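# Lift one staple stick out and stand it on the table

## Task

Pull a single stick of staples out of the staple box and set it down on the table with its legs pointing downward, placed well away from both the box's tray and its sleeve.

## Robot and tools

Robot: two arms, left_arm and right_arm, each a six-joint arm ending in a two-finger parallel gripper with a wrist camera (cam_left_wrist, cam_right_wrist, each 672x504). Calibrated bases: left_arm near (-0.006, +0.367, +0.014) m, right_arm near (+0.025, -0.317, +0.023) m. A camera stand sits behind the arms. Loose objects may occasionally get nudged by an outside push.

Frame: all positions, orientations and offsets use the scene frame. Its origin is at table-top height halfway between the nominal bases; +x points forward over the table, +y toward left_arm, +z up. Arm names do not match image sides. end_effector_position (metres) is the point between the finger pads, roughly 1 cm short of the tips; end_effector_quat_wxyz gives orientation. The gripper's fingers extend along its own +z and separate along its own y. Printed poses can be a few cm off, worse at long reach.

execute_actions(actions, cameras): actions is a list of actions; each action is a table of up to 15 rows, one row per 1/30 s step; a shorter table repeats its final row to fill 15 steps. Every row holds 14 numbers in [-1, 1]: left_arm dx, dy, dz, rx, ry, rz, opening, then the same seven for right_arm. The six pose numbers are offsets, not poses: they are measured from that arm's Hand target as it was when the action began, along scene axes, with every row referring to that same starting point (rows do not add up). Repeating an action moves the arm again. Scale: 1.0 equals 0.6 m or 180 degrees; rx, ry, rz form one rotation vector, turning about the Hand target position. Opening is absolute: +1 fully open (0.094 m), -1 closed. To keep an arm where it is, send six zeros and its current opening again; a 0 opening is a real half-open command. cameras: list of names, ["all"], or []; omitted gives images only for an empty actions list. An empty actions list just reports state and images.

move(target, speed, blend, opening_speed, grip_force, blocking, cameras): target is one 14-number row in the same layout and scale, or a list of up to 15 such rows; every row is an offset from the Hand targets at the move's start, not from the preceding row. Paths are straight and end together, minimum 0.5 s, cut off at 10 s. speed: m/s, 0.002 to 2.9, default 0.25 (rotation up to twice that in rad/s); one value or one per target. blend: corner rounding radius in m for lists; 0 stops at each point. opening_speed: rate of the opening command per second on the -1..1 scale, at least 0.2; use it to close gently. grip_force: newtons per finger pad, 10 to 50, one value or one per arm; it persists until changed; lower force closes slowly. blocking=false returns after about 0.5 s while the move continues. Moves do not avoid obstacles or the other arm. The result adds a move: line saying how it ended (done, off_target, moving, held, fault) plus limits such as limits=paced (pose clipped) or limits=held (steps withheld). done means at rest within 10 mm and 2 degrees; it says nothing about contact.

wait(seconds): 0 to 10, lets time pass holding current commands; returns early if a running move ends. stop(): brakes a running move. zoom_image(camera, region): camera is cam_left_wrist or cam_right_wrist, region [x0, y0, x1, y1] in pixels from the top-left, at most 504 wide and high, only on the latest images. read_manual(section="licences") shows licence text only. finished_scene(scene): ends the current scene (1 or 2); call nothing after it in that reply.

Result lines: end_effector_position and quat, Hand target (last commanded pose after clipping; next offsets start here), Tool commands, grip_measured (measured opening on the -1..1 scale; reads slightly wide when empty and a bit narrower than a firmly held part), Joint positions (last value per arm is opening in metres), Joint velocities (may say within noise or be omitted), Joint torques (include gravity, have offsets and noise; joints 1-3 wrap at ±28 N m), and possibly MOTOR HOT or OVER-TEMPERATURE FAULT.

Behaviour to expect: orientation commands are clipped to 40 degrees from the current orientation each step. Arms often settle a few cm short of the target because of friction and weight; a new command, even all zeros, re-requests it, or send the remaining distance as an offset. Tiny moves may not start. An arm blocked by something keeps pushing until commanded back past its gripper. Squeeze climbs roughly 1 N per 0.001 below first-touch reading, jumping to the force limit near 20 N. Release by commanding an opening well above grip_measured.

Avoid: dropping the stick or letting go while it moves, knocking anything off the table, fast impacts with the table, box or fixtures, hard presses. Keep the two grippers, housings and wrist cameras apart; the clearance check does not stop those from meeting, and closing one gripper on the other's fingers counts as a press between arms. Avoid loading the camera cables. Do not route paths close to an arm's own base; go around. Holding loads, stretching out or pushing against unreachable targets heats motors; at 90 °C the arm folds and idles, at 100 °C it goes limp.

Each tool is called after "Emit:" by a JSON object that holds its "method" and its "body", one argument or row to a line.

## Session

Emit:
{"method": "execute_actions", "body": {
  "actions": []
}}

Scene clock: 0.00 s.
left_arm: end_effector_position=(+0.2662, +0.1829, +0.2439) grip_measured=+1.000 end_effector_quat_wxyz=(+0.330, -0.036, +0.888, -0.318) | right_arm: end_effector_position=(+0.2854, -0.1856, +0.1327) grip_measured=+1.000 end_effector_quat_wxyz=(+0.310, -0.077, +0.937, +0.144)
Joint positions: left_arm=[-0.444 0.998 0.897 -0.531 0.187 -0.671 0.094] | right_arm=[0.407 1.024 0.614 -0.466 -0.058 0.284 0.094]
Joint velocities: within noise
Joint torques (N m): no reading
Heat: left arm: 36 °C; right arm: 30 °C.
Hand target: left_arm +0.2673, +0.1822, +0.2544; +0.342, -0.033, +0.882, -0.324 | right_arm +0.2889, -0.1841, +0.1405; +0.321, -0.078, +0.932, +0.148
Tool commands: left_gripper/opening=+1.0 right_gripper/opening=+1.0

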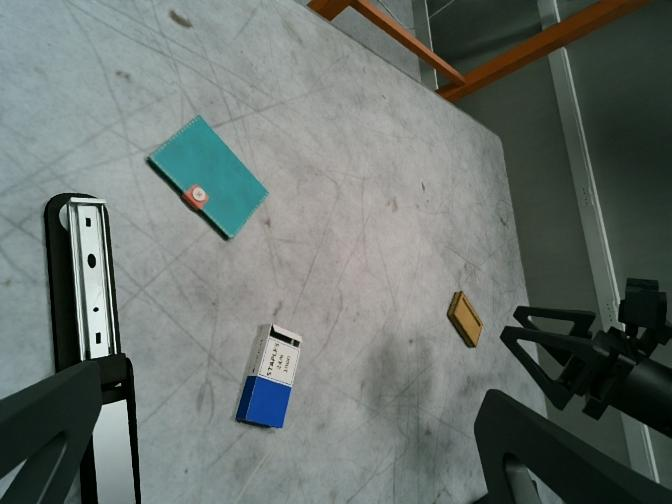

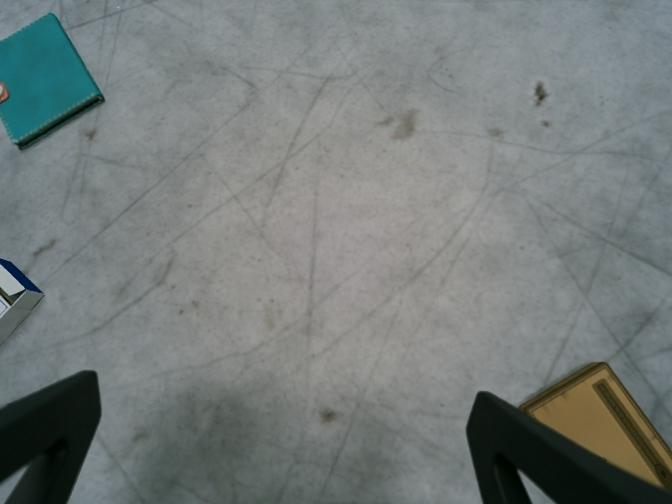

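Emit:
{"method": "zoom_image", "body": {
  "camera": "cam_left_wrist",
  "region": [200, 300, 340, 450]
}}

Emit:
{"method": "zoom_image", "body": {
  "camera": "cam_right_wrist",
  "region": [0, 230, 100, 370]
}}

Scaled by 3.360 from the camera's 672x504 image, which has a finer 960x720 frame.

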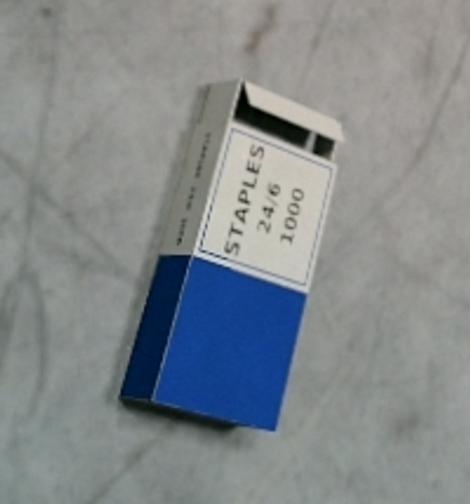

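Scaled by 3.600 from the camera's 672x504 image, which has a finer 960x720 frame.

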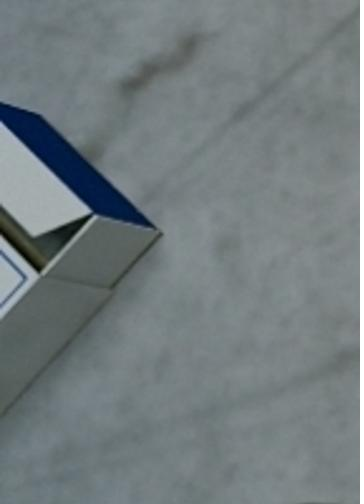

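Emit:
{"method": "move", "body": {
  "target": [0,0,0,0,0,0,1,0,0.2,0.03,0,0,0,1],
  "cameras": ["all"]
}}

Emit:
{"method": "zoom_image", "body": {
  "camera": "cam_right_wrist",
  "region": [200, 200, 470, 420]
}}

Scene clock: 2.03 s.
left_arm: end_effector_position=(+0.2662, +0.1829, +0.2439) grip_measured=+1.000 end_effector_quat_wxyz=(+0.330, -0.036, +0.888, -0.318) | right_arm: end_effector_position=(+0.2829, -0.0679, +0.1501) grip_measured=+1.000 end_effector_quat_wxyz=(+0.310, -0.083, +0.935, +0.148)
Joint positions: left_arm=[-0.444 0.998 0.897 -0.531 0.187 -0.671 0.094] | right_arm=[0.852 1.33 0.867 -0.435 0.216 0.619 0.094]
Joint torques (N m): left_arm=[-0.1 -3.3 8.27 1.4 0.06 0.01] | right_arm=[0.31 -3.22 8.06 1.37 0.24 0.05]
Heat: left arm: 36 °C; right arm: 31 °C.
Hand target: left_arm +0.2673, +0.1822, +0.2544; +0.342, -0.033, +0.882, -0.324 | right_arm +0.2888, -0.0640, +0.1585; +0.321, -0.078, +0.932, +0.148
Off the commanded pose: left_arm 0.011 m, 2 deg | right_arm 0.011 m, 1 deg.
move: off_target (left_arm, right_arm)

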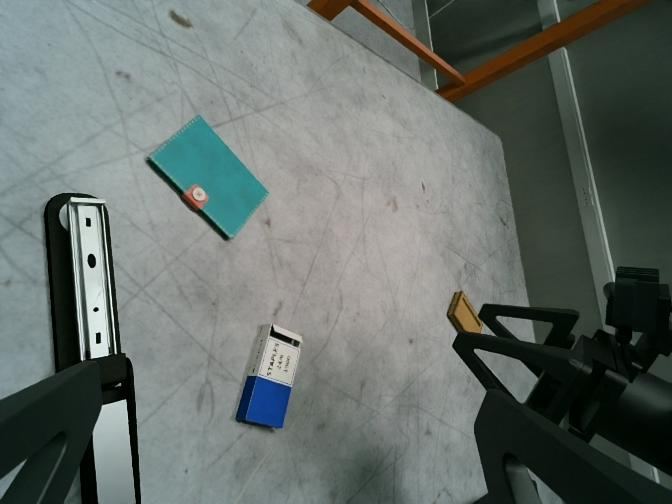

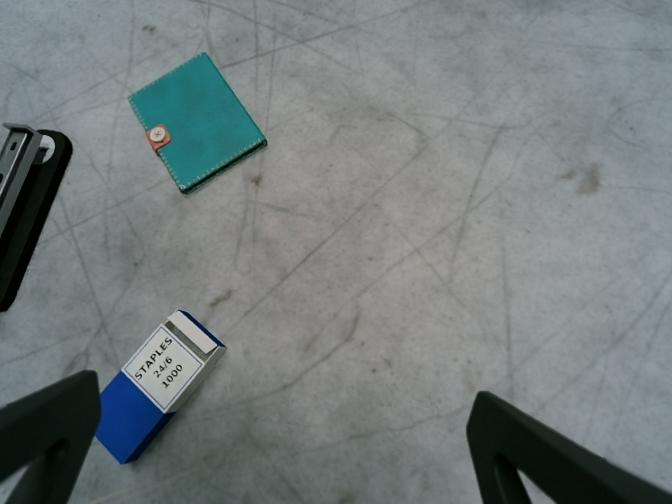

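Scaled by 1.867 from the camera's 672x504 image, which has a finer 960x720 frame.

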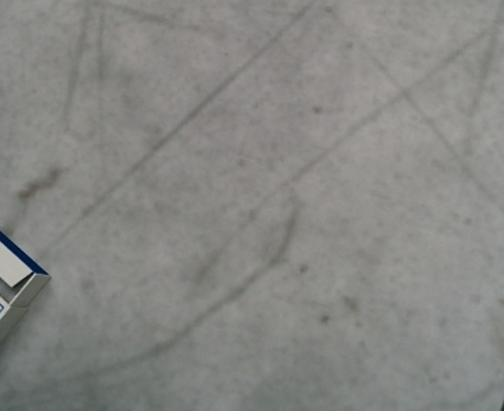

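Emit:
{"method": "zoom_image", "body": {
  "camera": "cam_right_wrist",
  "region": [90, 300, 250, 470]
}}

Scaled by 2.965 from the camera's 672x504 image, which has a finer 960x720 frame.

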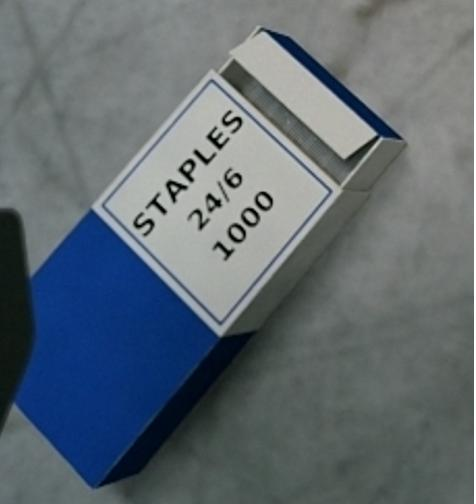

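Emit:
{"method": "move", "body": {
  "target": [-0.112,-0.208,-0.257,0.196,-0.0525,-0.0576,1,0.085,0.107,-0.03,-0.0498,0.281,-0.1566,1],
  "cameras": ["all"]
}}

Scene clock: 5.97 s.
left_arm: end_effector_position=(+0.1944, +0.0680, +0.0877) grip_measured=+1.000 end_effector_quat_wxyz=(+0.358, +0.188, +0.912, -0.063) | right_arm: end_effector_position=(+0.3377, -0.0002, +0.1435) grip_measured=+1.000 end_effector_quat_wxyz=(-0.063, +0.186, +0.980, +0.045)
Joint positions: left_arm=[-1.196 1.526 0.808 -0.317 -0.545 -0.687 0.094] | right_arm=[0.706 2.321 2.309 -1.563 -0.154 1.102 0.094]
Joint torques (N m): left_arm=[-0.65 -5.96 9.02 0.98 -0.56 -0.11] | right_arm=[-0.28 -9.21 6.65 0.21 -0.14 0.09]
Heat: left arm: 37 °C; right arm: 31 °C.
Hand target: left_arm +0.2001, +0.0574, +0.1003; +0.376, +0.177, +0.907, -0.073 | right_arm +0.3399, +0.0001, +0.1406; -0.085, +0.190, +0.978, +0.017
Off the commanded pose: left_arm 0.017 m, 3 deg | right_arm 0.004 m, 4 deg.
joint sent to its limit (right arm) — joint 4 (wrist pitch), lower limit. The joint targets are off in orientation, not in position.
move: off_target (left_arm, right_arm)

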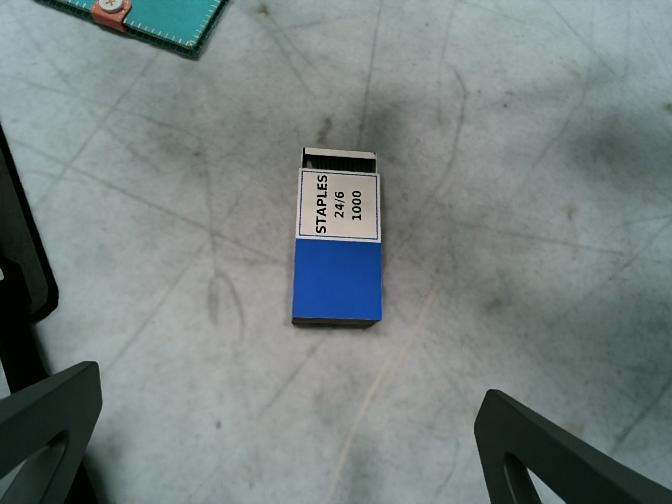

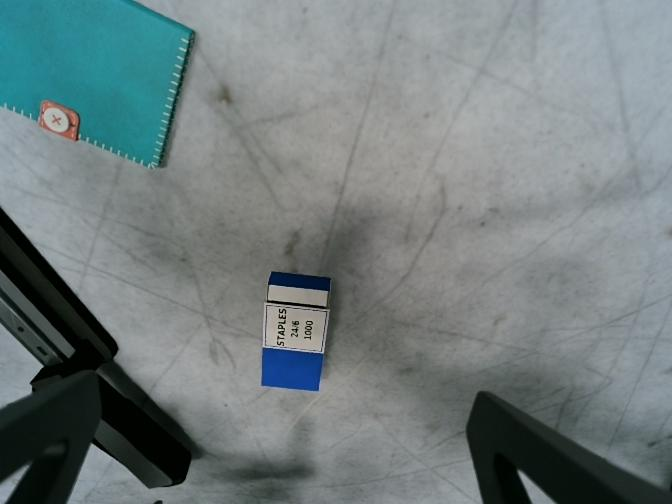

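Emit:
{"method": "move", "body": {
  "target": [0.072,-0.058,-0.07,-0.036,-0.087,0,0.3,-0.078,0.04,-0.13,0,0,0,0.3],
  "cameras": ["all"]
}}

Scene clock: 8.30 s.
left_arm: end_effector_position=(+0.2388, +0.0143, +0.0637) grip_measured=+0.301 end_effector_quat_wxyz=(+0.501, +0.167, +0.842, -0.115) | right_arm: end_effector_position=(+0.2924, +0.0240, +0.0585) grip_measured=+0.302 end_effector_quat_wxyz=(-0.089, +0.186, +0.978, +0.012)
Joint positions: left_arm=[-1.19 1.836 0.709 0.461 -0.7 -0.499 0.061] | right_arm=[0.814 2.321 1.965 -1.288 -0.165 1.205 0.061]
Joint torques (N m): left_arm=[0.8 -7.32 4.11 1.35 -0.49 0.02] | right_arm=[0.08 -12.01 4.18 0.23 -0.11 0.08]
Heat: left arm: 37 °C; right arm: 31 °C.
Hand target: left_arm +0.2433, +0.0226, +0.0582; +0.505, +0.164, +0.841, -0.099 | right_arm +0.2930, +0.0242, +0.0626; -0.085, +0.190, +0.978, +0.017
Off the commanded pose: left_arm 0.011 m, 2 deg | right_arm 0.004 m, 1 deg.
move: off_target (left_arm)

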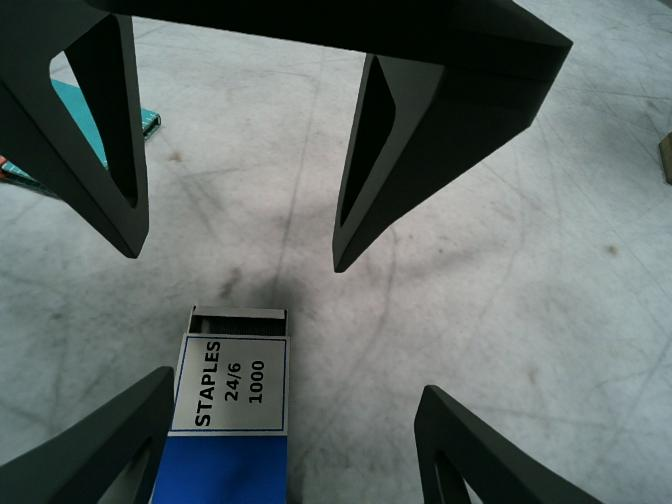

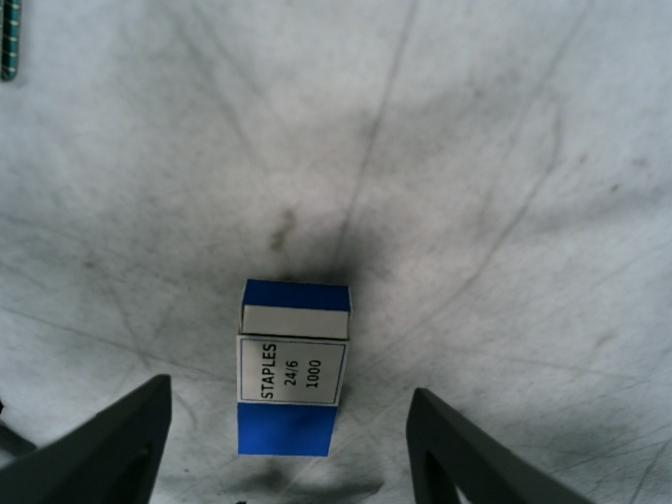

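Emit:
{"method": "move", "body": {
  "target": [0.006,0.028,-0.02,0,0,0,0.3,0,0,-0.02,0,0,0,0.3],
  "cameras": ["all"]
}}

Scene clock: 9.57 s.
left_arm: end_effector_position=(+0.2450, +0.0358, +0.0506) grip_measured=+0.301 end_effector_quat_wxyz=(+0.505, +0.162, +0.841, -0.105) | right_arm: end_effector_position=(+0.2926, +0.0242, +0.0493) grip_measured=+0.302 end_effector_quat_wxyz=(-0.088, +0.186, +0.979, +0.015)
Joint positions: left_arm=[-1.157 1.847 0.629 0.563 -0.697 -0.473 0.061] | right_arm=[0.814 2.321 1.929 -1.245 -0.165 1.205 0.061]
Joint torques (N m): left_arm=[0.64 -7.19 4.05 1.34 -0.25 0.06] | right_arm=[0.03 -11.51 4.07 0.26 -0.11 0.07]
Heat: left arm: 37 °C; right arm: 31 °C.
Hand target: left_arm +0.2469, +0.0394, +0.0462; +0.505, +0.164, +0.841, -0.099 | right_arm +0.2930, +0.0242, +0.0506; -0.085, +0.190, +0.978, +0.017
Off the commanded pose: left_arm 0.006 m, 1 deg | right_arm 0.001 m, 1 deg.
move: done

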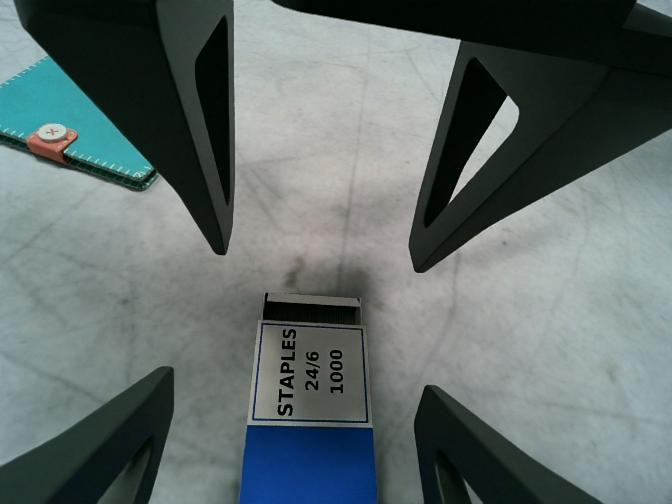

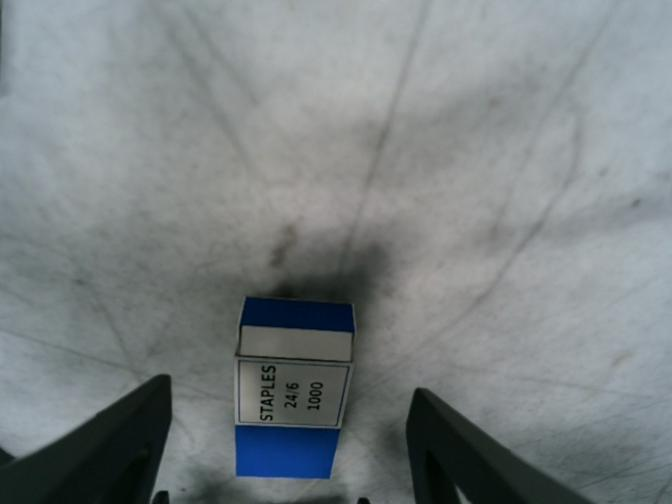

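Emit:
{"method": "move", "body": {
  "target": [-0.01,-0.003,-0.057,0,0,0,0.3,0.007,-0.003,-0.052,0,0,0,0.3],
  "speed": 0.12,
  "cameras": ["all"]
}}

Scene clock: 11.03 s.
left_arm: end_effector_position=(+0.2436, +0.0353, +0.0165) grip_measured=+0.301 end_effector_quat_wxyz=(+0.504, +0.163, +0.842, -0.103) | right_arm: end_effector_position=(+0.2962, +0.0267, +0.0317) grip_measured=+0.302 end_effector_quat_wxyz=(-0.080, +0.186, +0.979, +0.028)
Joint positions: left_arm=[-1.162 1.993 0.613 0.717 -0.701 -0.477 0.061] | right_arm=[0.811 2.321 1.86 -1.146 -0.165 1.205 0.061]
Joint torques (N m): left_arm=[-0.96 -7.49 3.21 1.38 -0.39 -0.07] | right_arm=[-0.61 -8.92 4.26 0.32 -0.13 -0.03]
Heat: left arm: 37 °C; right arm: 31 °C.
Hand target: left_arm +0.2409, +0.0377, +0.0120; +0.505, +0.164, +0.841, -0.099 | right_arm +0.2972, +0.0223, +0.0194; -0.085, +0.190, +0.978, +0.017
Off the commanded pose: left_arm 0.006 m, 1 deg | right_arm 0.013 m, 1 deg.
move: off_target (right_arm)

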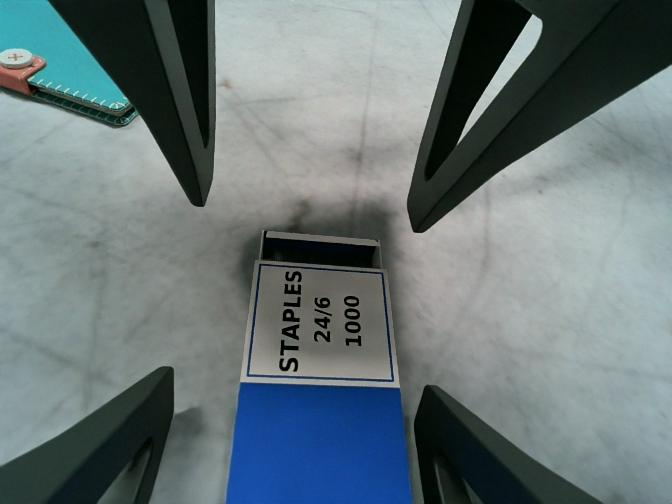

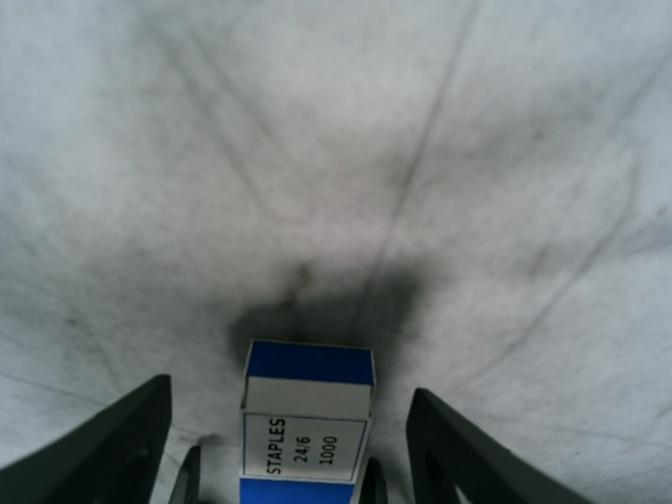

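Emit:
{"method": "move", "body": {
  "target": [0,0,0,0,0,0,-0.2,0,0,-0.015,0,0,0,0.3],
  "speed": 0.1,
  "grip_force": [15,15],
  "cameras": ["all"]
}}

Scene clock: 14.97 s.
left_arm: end_effector_position=(+0.2436, +0.0352, +0.0166) grip_measured=-0.195 end_effector_quat_wxyz=(+0.504, +0.163, +0.842, -0.103) | right_arm: end_effector_position=(+0.2963, +0.0268, +0.0219) grip_measured=+0.302 end_effector_quat_wxyz=(-0.080, +0.186, +0.979, +0.027)
Joint positions: left_arm=[-1.162 1.993 0.613 0.718 -0.701 -0.477 0.038] | right_arm=[0.811 2.334 1.841 -1.117 -0.165 1.205 0.061]
Joint torques (N m): left_arm=[-0.96 -7.49 3.21 1.36 -0.39 -0.06] | right_arm=[-0.59 -9.16 4.27 0.31 -0.11 -0.01]
Heat: left arm: 36 °C; right arm: 31 °C.
Hand target: left_arm +0.2409, +0.0377, +0.0120; +0.505, +0.164, +0.842, -0.099 | right_arm +0.2972, +0.0223, +0.0104; -0.085, +0.190, +0.978, +0.017
Off the commanded pose: left_arm 0.006 m, 1 deg | right_arm 0.012 m, 1 deg.
grip_force (N): 15, 15
move: off_target (right_arm)

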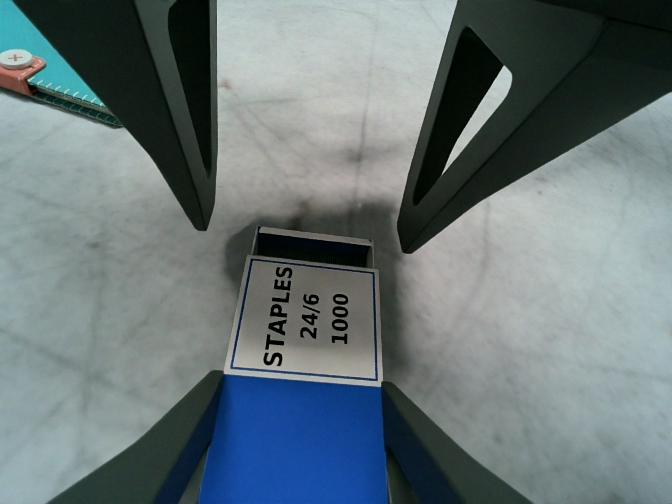

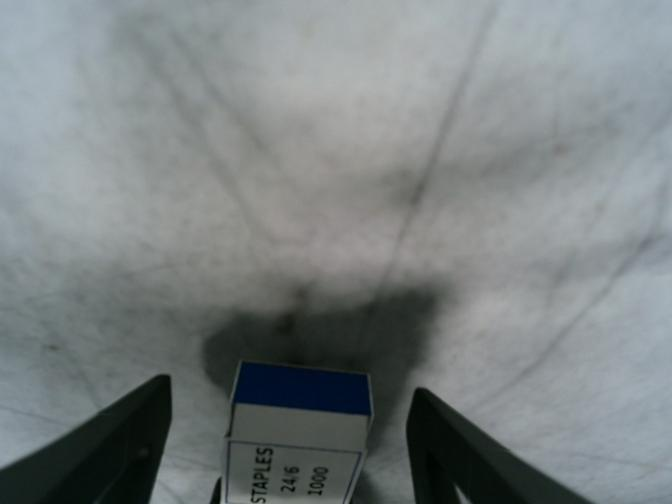

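Emit:
{"method": "move", "body": {
  "target": [0,0,0,0,0,0,-0.24,-0.004,-0.001,-0.008,0,0,0,0.3],
  "speed": 0.1
}}

Emit:
{"method": "move", "body": {
  "target": [0,0,0,0,0,0,-0.24,0,0,0,0,0,0,-0.24],
  "speed": 0.1,
  "cameras": ["all"]
}}

Scene clock: 16.00 s.
left_arm: end_effector_position=(+0.2436, +0.0352, +0.0167) grip_measured=-0.202 end_effector_quat_wxyz=(+0.504, +0.163, +0.842, -0.104) | right_arm: end_effector_position=(+0.2950, +0.0254, +0.0162) grip_measured=+0.302 end_effector_quat_wxyz=(-0.081, +0.186, +0.979, +0.026)
Joint positions: left_arm=[-1.162 1.993 0.613 0.719 -0.701 -0.477 0.038] | right_arm=[0.811 2.334 1.818 -1.095 -0.165 1.205 0.061]
Joint torques (N m): left_arm=[-0.96 -7.47 3.19 1.36 -0.39 -0.07] | right_arm=[-0.25 -9.29 4.1 0.31 -0.14 0.03]
Heat: left arm: 36 °C; right arm: 31 °C.
Hand target: left_arm +0.2409, +0.0377, +0.0120; +0.505, +0.164, +0.841, -0.099 | right_arm +0.2948, +0.0217, +0.0056; -0.085, +0.190, +0.978, +0.017
Off the commanded pose: left_arm 0.006 m, 1 deg | right_arm 0.011 m, 1 deg.
grip_force (N): 15, 15
move: off_target (right_arm)

Scene clock: 18.70 s.
left_arm: end_effector_position=(+0.2437, +0.0353, +0.0167) grip_measured=-0.202 end_effector_quat_wxyz=(+0.505, +0.163, +0.842, -0.103) | right_arm: end_effector_position=(+0.2952, +0.0256, +0.0162) grip_measured=-0.197 end_effector_quat_wxyz=(-0.080, +0.186, +0.979, +0.027)
Joint positions: left_arm=[-1.162 1.993 0.613 0.719 -0.701 -0.477 0.037] | right_arm=[0.811 2.334 1.818 -1.094 -0.165 1.205 0.038]
Joint torques (N m): left_arm=[-0.96 -7.47 3.19 1.36 -0.38 -0.07] | right_arm=[-0.31 -9.29 4.15 0.34 -0.12 0.02]
Heat: left arm: 36 °C; right arm: 31 °C.
Hand target: left_arm +0.2409, +0.0377, +0.0120; +0.505, +0.164, +0.841, -0.099 | right_arm +0.2948, +0.0217, +0.0056; -0.085, +0.190, +0.978, +0.017
Off the commanded pose: left_arm 0.006 m, 1 deg | right_arm 0.011 m, 1 deg.
grip_force (N): 15, 15
move: off_target (right_arm)

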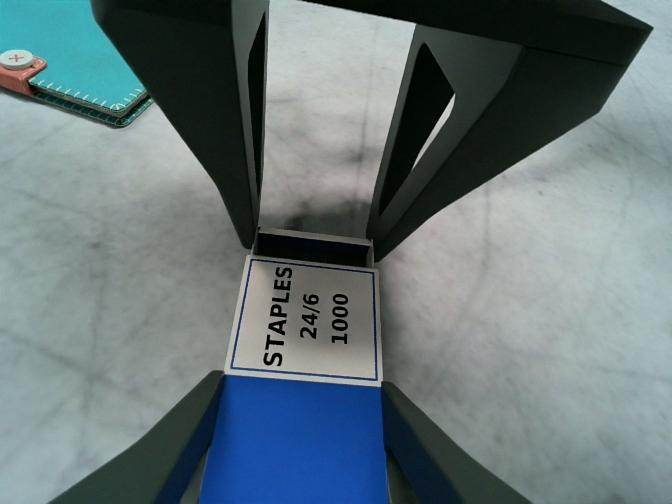

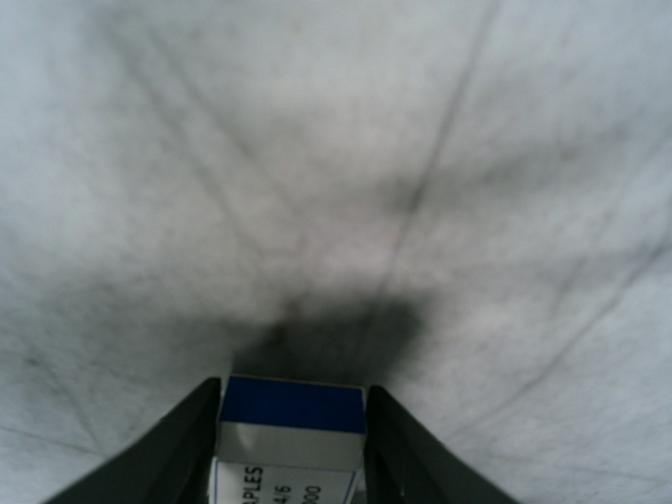

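Emit:
{"method": "move", "body": {
  "target": [0,0,0,0,0,0,-0.24,0.065,-0.026,0,0,0,0,-0.24],
  "speed": 0.06,
  "cameras": ["all"]
}}

Scene clock: 21.20 s.
left_arm: end_effector_position=(+0.2442, +0.0338, +0.0188) grip_measured=-0.202 end_effector_quat_wxyz=(+0.507, +0.160, +0.840, -0.108) | right_arm: end_effector_position=(+0.3067, +0.0183, +0.0169) grip_measured=-0.199 end_effector_quat_wxyz=(-0.125, +0.184, +0.974, +0.033)
Joint positions: left_arm=[-1.162 1.993 0.613 0.731 -0.701 -0.477 0.037] | right_arm=[0.75 2.394 1.912 -1.181 -0.242 1.133 0.038]
Joint torques (N m): left_arm=[-0.96 -7.49 3.19 1.24 -0.38 -0.06] | right_arm=[-2.29 -9.01 6.69 0.37 0.7 -0.14]
Heat: left arm: 36 °C; right arm: 31 °C.
Hand target: left_arm +0.2409, +0.0377, +0.0119; +0.505, +0.164, +0.842, -0.099 | right_arm +0.3338, +0.0061, +0.0056; -0.085, +0.190, +0.978, +0.017
Off the commanded pose: left_arm 0.009 m, 1 deg | right_arm 0.032 m, 5 deg.
grip_force (N): 15, 15
move: off_target (right_arm)

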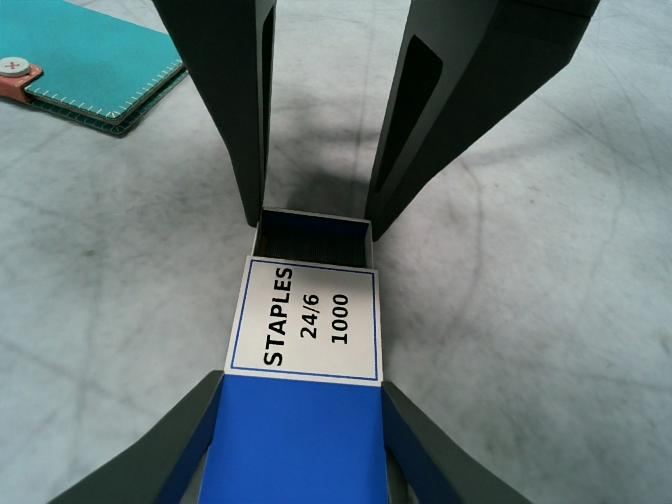

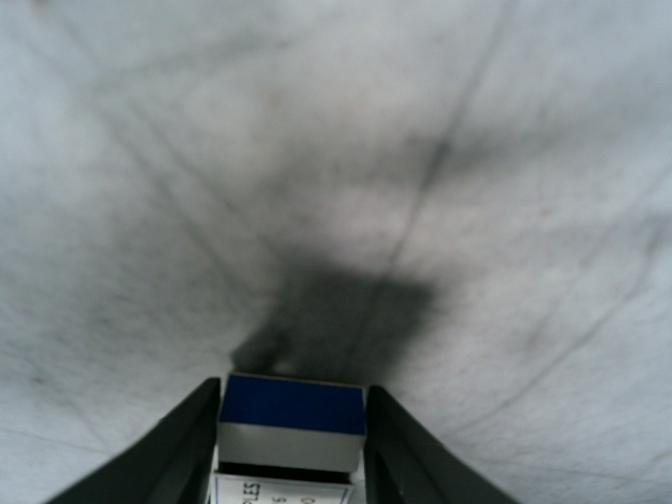

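Emit:
{"method": "move", "body": {
  "target": [0,0,0,0,0,0,-0.193,-0.02,0.008,0.005,0,0,0,-0.24],
  "speed": 0.06
}}

Emit:
{"method": "move", "body": {
  "target": [0,0,0,0,0,0,-0.193,0.042,-0.018,0.004,0,0,0,-0.24],
  "speed": 0.05,
  "cameras": ["all"]
}}

Scene clock: 22.00 s.
left_arm: end_effector_position=(+0.2441, +0.0336, +0.0186) grip_measured=-0.191 end_effector_quat_wxyz=(+0.507, +0.161, +0.840, -0.108) | right_arm: end_effector_position=(+0.3176, +0.0126, +0.0148) grip_measured=-0.199 end_effector_quat_wxyz=(-0.102, +0.190, +0.976, +0.026)
Joint positions: left_arm=[-1.162 1.993 0.613 0.73 -0.7 -0.477 0.038] | right_arm=[0.741 2.394 1.912 -1.166 -0.197 1.138 0.038]
Joint torques (N m): left_arm=[-0.95 -7.49 3.18 1.25 -0.4 -0.06] | right_arm=[0.64 -10.67 4.34 0.36 0.22 0.08]
Heat: left arm: 36 °C; right arm: 31 °C.
Hand target: left_arm +0.2410, +0.0377, +0.0120; +0.505, +0.164, +0.841, -0.099 | right_arm +0.3218, +0.0109, +0.0086; -0.085, +0.190, +0.978, +0.017
Off the commanded pose: left_arm 0.008 m, 1 deg | right_arm 0.008 m, 2 deg.
grip_force (N): 15, 15
move: done

Scene clock: 23.03 s.
left_arm: end_effector_position=(+0.2441, +0.0336, +0.0186) grip_measured=-0.191 end_effector_quat_wxyz=(+0.507, +0.161, +0.840, -0.108) | right_arm: end_effector_position=(+0.3449, +0.0024, +0.0173) grip_measured=-0.199 end_effector_quat_wxyz=(-0.084, +0.191, +0.978, +0.028)
Joint positions: left_arm=[-1.162 1.993 0.613 0.73 -0.7 -0.477 0.038] | right_arm=[0.694 2.424 1.982 -1.189 -0.168 1.096 0.038]
Joint torques (N m): left_arm=[-0.96 -7.49 3.18 1.25 -0.4 -0.06] | right_arm=[-0.13 -9.42 6.67 0.08 -0.02 -0.05]
Heat: left arm: 36 °C; right arm: 31 °C.
Hand target: left_arm +0.2410, +0.0377, +0.0120; +0.505, +0.164, +0.841, -0.099 | right_arm +0.3470, +0.0001, +0.0109; -0.085, +0.190, +0.978, +0.017
Off the commanded pose: left_arm 0.008 m, 1 deg | right_arm 0.007 m, 1 deg.
grip_force (N): 15, 15
move: done

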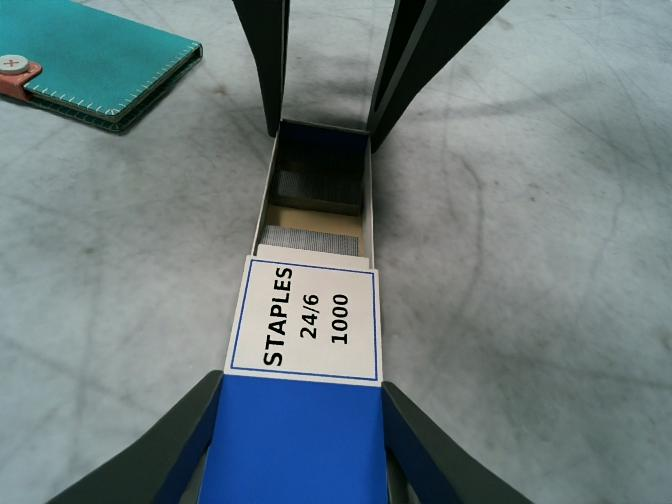

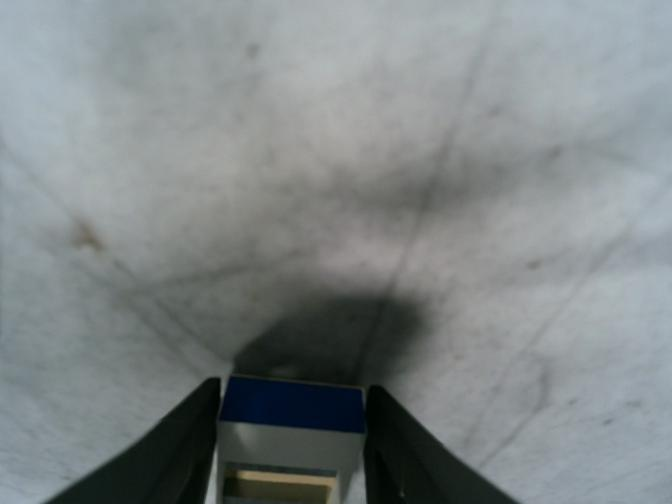

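Emit:
{"method": "zoom_image", "body": {
  "camera": "cam_left_wrist",
  "region": [240, 100, 390, 270]
}}

Scaled by 2.965 from the camera's 672x504 image, which has a finer 960x720 frame.

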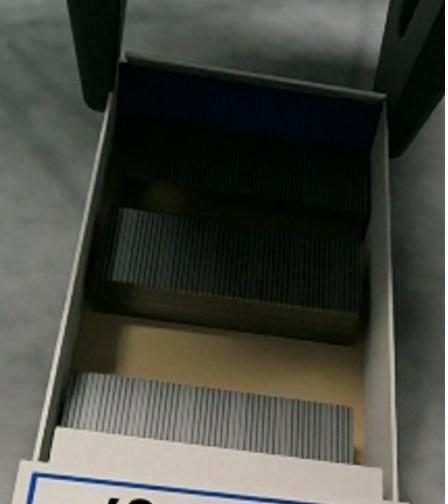

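Emit:
{"method": "move", "body": {
  "target": [
    [0,0,0,0,0,0,-0.193,0,0,0,0,0,0,0.1],
    [0,0,0,0,0,0,-0.193,0,0,0.13,0,0,0,0.1],
    [0,0,0,0,0,0,-0.193,-0.052,0.024,0.14,0.0235,-0.0566,0.497,0.1]
  ],
  "grip_force": [15,40],
  "cameras": ["all"]
}}

Emit:
{"method": "zoom_image", "body": {
  "camera": "cam_right_wrist",
  "region": [170, 260, 420, 504]
}}

Scene clock: 29.87 s.
left_arm: end_effector_position=(+0.2441, +0.0336, +0.0186) grip_measured=-0.191 end_effector_quat_wxyz=(+0.507, +0.161, +0.840, -0.108) | right_arm: end_effector_position=(+0.3126, +0.0097, +0.0716) grip_measured=+0.098 end_effector_quat_wxyz=(-0.033, -0.553, +0.833, -0.006)
Joint positions: left_arm=[-1.162 1.993 0.613 0.73 -0.7 -0.477 0.038] | right_arm=[0.823 2.323 2.031 -1.346 -0.005 -0.328 0.052]
Joint torques (N m): left_arm=[-0.95 -7.49 3.19 1.25 -0.4 -0.06] | right_arm=[0.47 -15.82 4.27 0.32 0.02 -0.06]
Heat: left arm: 36 °C; right arm: 31 °C.
Hand target: left_arm +0.2410, +0.0377, +0.0120; +0.505, +0.164, +0.841, -0.099 | right_arm +0.3158, +0.0144, +0.0949; +0.000, -0.557, +0.830, +0.000
Off the commanded pose: left_arm 0.008 m, 1 deg | right_arm 0.024 m, 4 deg.
grip_force (N): 15, 40
move: off_target (right_arm)

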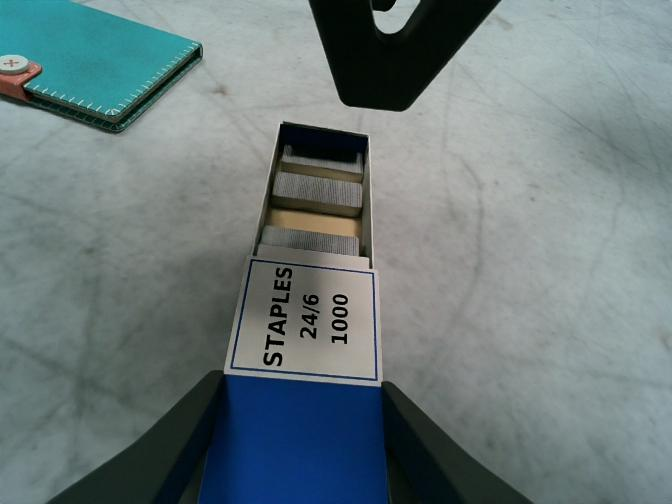

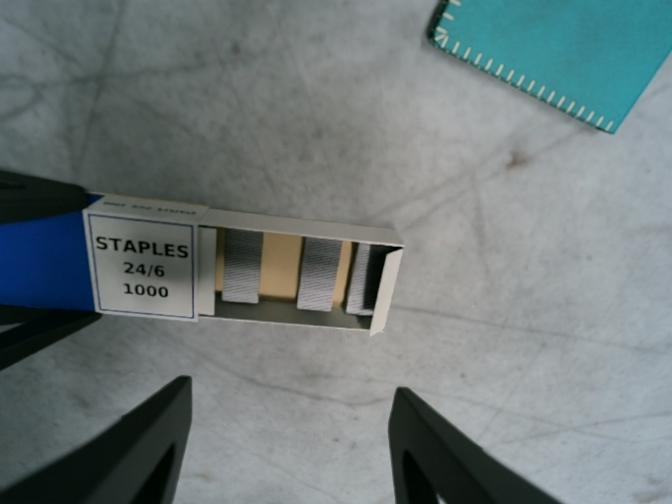

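Scaled by 2.016 from the camera's 672x504 image, which has a finer 960x720 frame.

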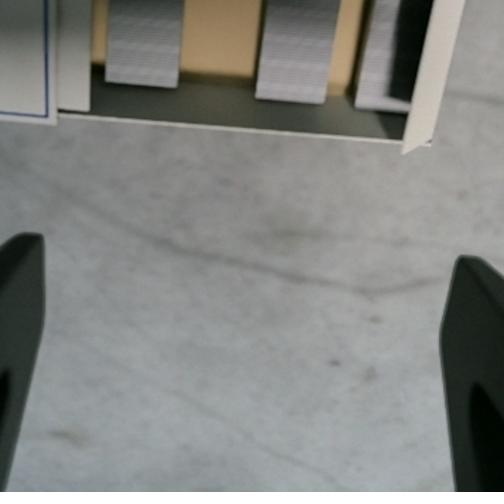

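Emit:
{"method": "move", "body": {
  "target": [0,0,0,0,0,0,-0.193,0.006,0.006,-0.045,0,0,0,-0.57],
  "speed": 0.12,
  "cameras": ["all"]
}}

Emit:
{"method": "zoom_image", "body": {
  "camera": "cam_right_wrist",
  "region": [200, 280, 420, 450]
}}

Emit:
{"method": "zoom_image", "body": {
  "camera": "cam_left_wrist",
  "region": [230, 80, 410, 270]
}}

Scene clock: 32.33 s.
left_arm: end_effector_position=(+0.2441, +0.0336, +0.0186) grip_measured=-0.191 end_effector_quat_wxyz=(+0.507, +0.161, +0.840, -0.108) | right_arm: end_effector_position=(+0.3172, +0.0149, +0.0578) grip_measured=-0.568 end_effector_quat_wxyz=(-0.017, -0.554, +0.833, -0.002)
Joint positions: left_arm=[-1.162 1.993 0.613 0.73 -0.7 -0.477 0.038] | right_arm=[0.823 2.323 1.977 -1.26 -0.005 -0.329 0.02]
Joint torques (N m): left_arm=[-0.96 -7.49 3.18 1.25 -0.4 -0.06] | right_arm=[0.32 -13.16 4.27 0.41 0.01 -0.05]
Heat: left arm: 36 °C; right arm: 31 °C.
Hand target: left_arm +0.2410, +0.0377, +0.0120; +0.505, +0.164, +0.841, -0.099 | right_arm +0.3194, +0.0181, +0.0679; +0.000, -0.557, +0.830, +0.000
Off the commanded pose: left_arm 0.008 m, 1 deg | right_arm 0.011 m, 2 deg.
grip_force (N): 15, 40
move: off_target (right_arm)

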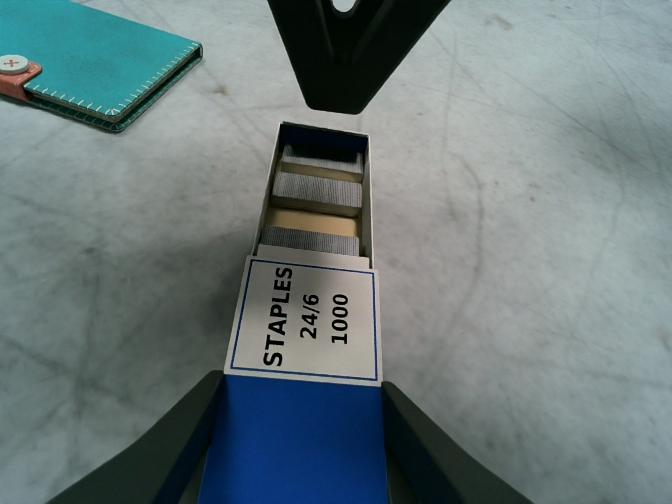

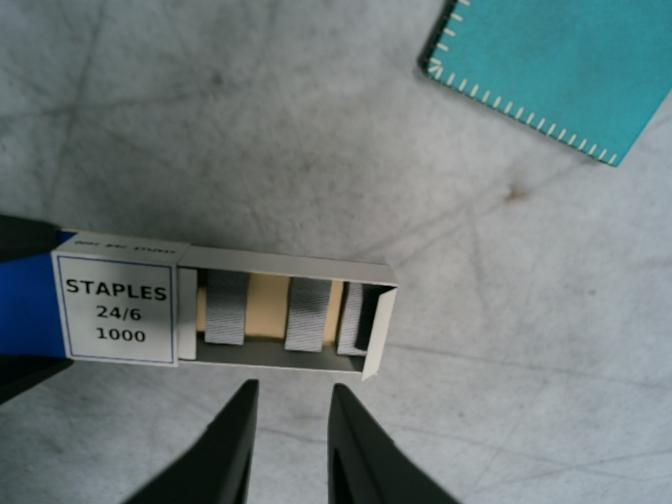

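Scaled by 2.291 from the camera's 672x504 image, which has a finer 960x720 frame.

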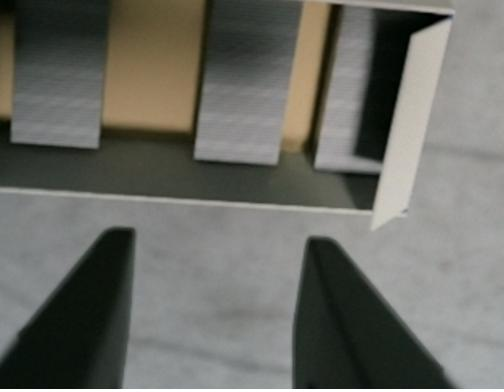

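Scaled by 2.653 from the camera's 672x504 image, which has a finer 960x720 frame.

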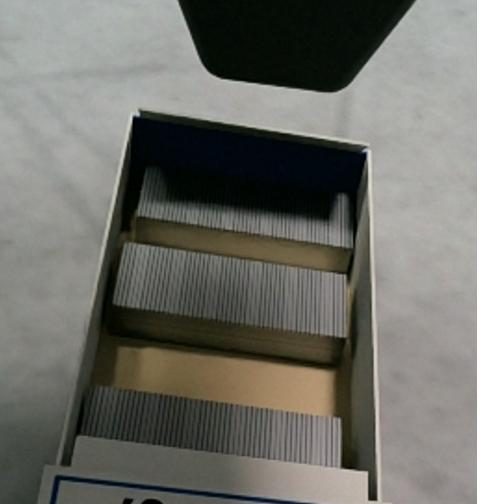

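Emit:
{"method": "move", "body": {
  "target": [0,0,0,0,0,0,-0.193,-0.002,-0.003,-0.05,0,0,0,-0.57],
  "speed": 0.08,
  "cameras": ["all"]
}}

Emit:
{"method": "zoom_image", "body": {
  "camera": "cam_right_wrist",
  "region": [200, 300, 420, 470]
}}

Emit:
{"method": "zoom_image", "body": {
  "camera": "cam_left_wrist",
  "region": [230, 80, 410, 270]
}}

Scene clock: 33.87 s.
left_arm: end_effector_position=(+0.2441, +0.0336, +0.0186) grip_measured=-0.191 end_effector_quat_wxyz=(+0.507, +0.161, +0.840, -0.108) | right_arm: end_effector_position=(+0.3159, +0.0134, +0.0318) grip_measured=-0.568 end_effector_quat_wxyz=(-0.013, -0.554, +0.833, -0.001)
Joint positions: left_arm=[-1.162 1.993 0.613 0.73 -0.7 -0.477 0.038] | right_arm=[0.823 2.323 1.873 -1.147 -0.005 -0.33 0.02]
Joint torques (N m): left_arm=[-0.96 -7.49 3.18 1.25 -0.4 -0.06] | right_arm=[0.23 -12.38 4.29 0.42 0.03 -0.04]
Heat: left arm: 36 °C; right arm: 31 °C.
Hand target: left_arm +0.2410, +0.0377, +0.0120; +0.505, +0.164, +0.841, -0.099 | right_arm +0.3182, +0.0163, +0.0379; +0.000, -0.557, +0.830, +0.000
Off the commanded pose: left_arm 0.008 m, 1 deg | right_arm 0.007 m, 2 deg.
grip_force (N): 15, 40
move: done

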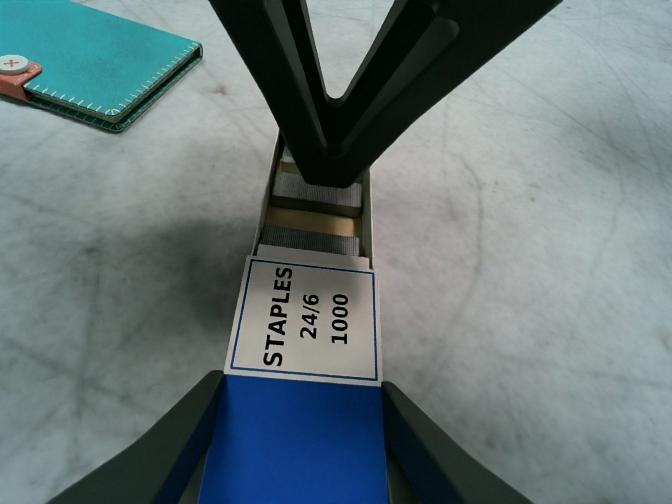

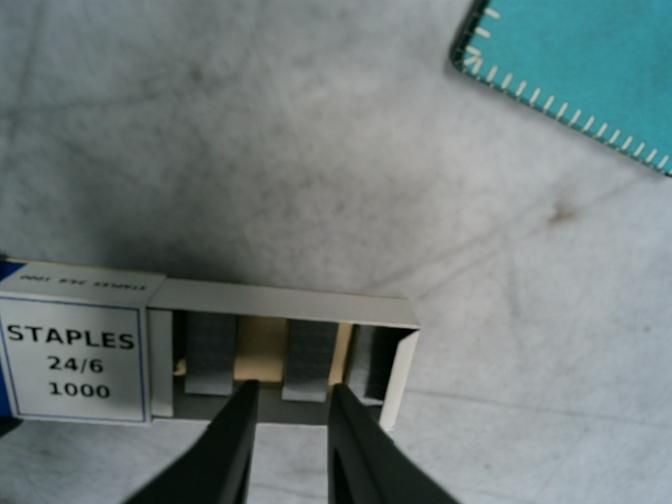

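Scaled by 2.291 from the camera's 672x504 image, which has a finer 960x720 frame.

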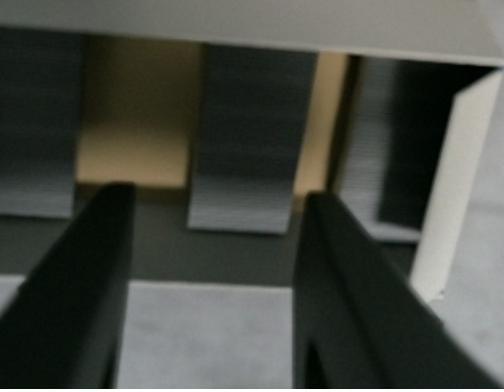

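Scaled by 2.653 from the camera's 672x504 image, which has a finer 960x720 frame.

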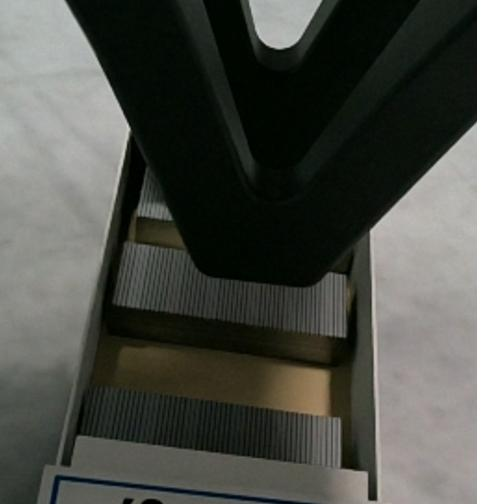

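Emit:
{"method": "move", "body": {
  "target": [0,0,0,0,0,0,-0.193,0.0015,-0.0005,-0.026,0,0,0,-0.545],
  "speed": 0.05,
  "cameras": ["all"]
}}

Emit:
{"method": "zoom_image", "body": {
  "camera": "cam_right_wrist",
  "region": [200, 320, 420, 490]
}}

Emit:
{"method": "zoom_image", "body": {
  "camera": "cam_left_wrist",
  "region": [230, 80, 410, 270]
}}

Scene clock: 35.13 s.
left_arm: end_effector_position=(+0.2441, +0.0336, +0.0186) grip_measured=-0.191 end_effector_quat_wxyz=(+0.507, +0.161, +0.840, -0.108) | right_arm: end_effector_position=(+0.3174, +0.0151, +0.0232) grip_measured=-0.547 end_effector_quat_wxyz=(-0.005, -0.555, +0.832, +0.001)
Joint positions: left_arm=[-1.162 1.993 0.613 0.73 -0.7 -0.477 0.038] | right_arm=[0.823 2.323 1.838 -1.096 -0.005 -0.332 0.021]
Joint torques (N m): left_arm=[-0.95 -7.49 3.18 1.25 -0.4 -0.06] | right_arm=[0.1 -11.11 4.22 0.45 0.02 -0.06]
Heat: left arm: 36 °C; right arm: 31 °C.
Hand target: left_arm +0.2410, +0.0377, +0.0120; +0.505, +0.164, +0.841, -0.099 | right_arm +0.3191, +0.0160, +0.0223; +0.000, -0.557, +0.830, +0.000
Off the commanded pose: left_arm 0.008 m, 1 deg | right_arm 0.002 m, 1 deg.
grip_force (N): 15, 40
move: done

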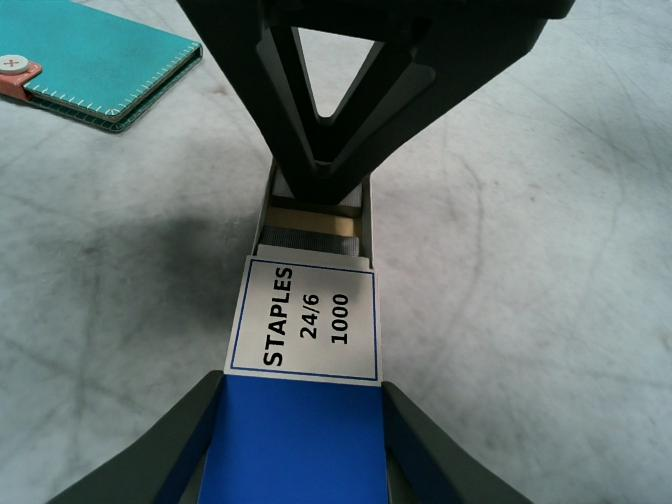

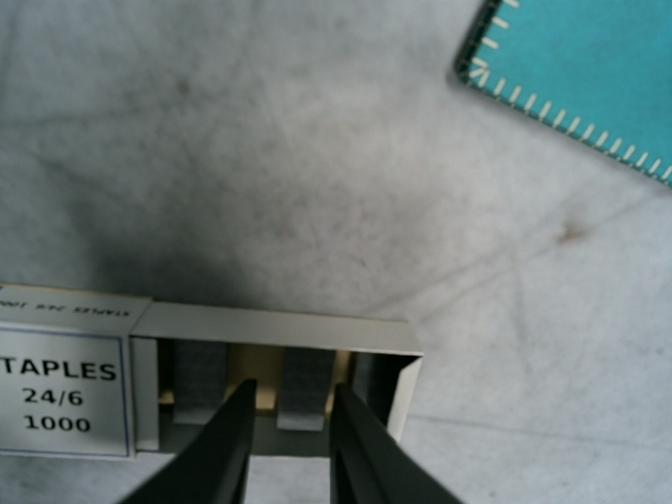

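Scaled by 2.291 from the camera's 672x504 image, which has a finer 960x720 frame.

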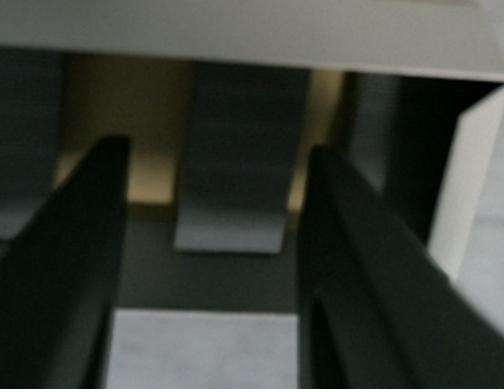

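Scaled by 2.653 from the camera's 672x504 image, which has a finer 960x720 frame.

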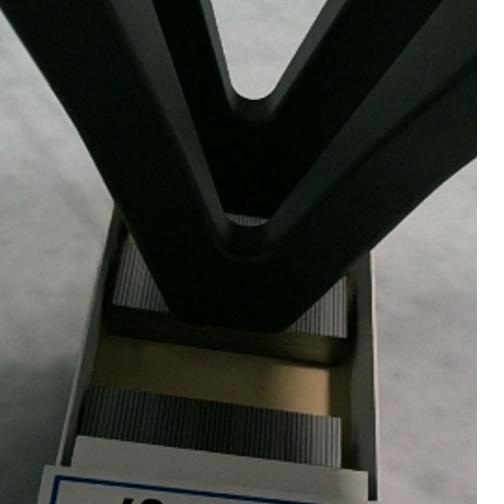

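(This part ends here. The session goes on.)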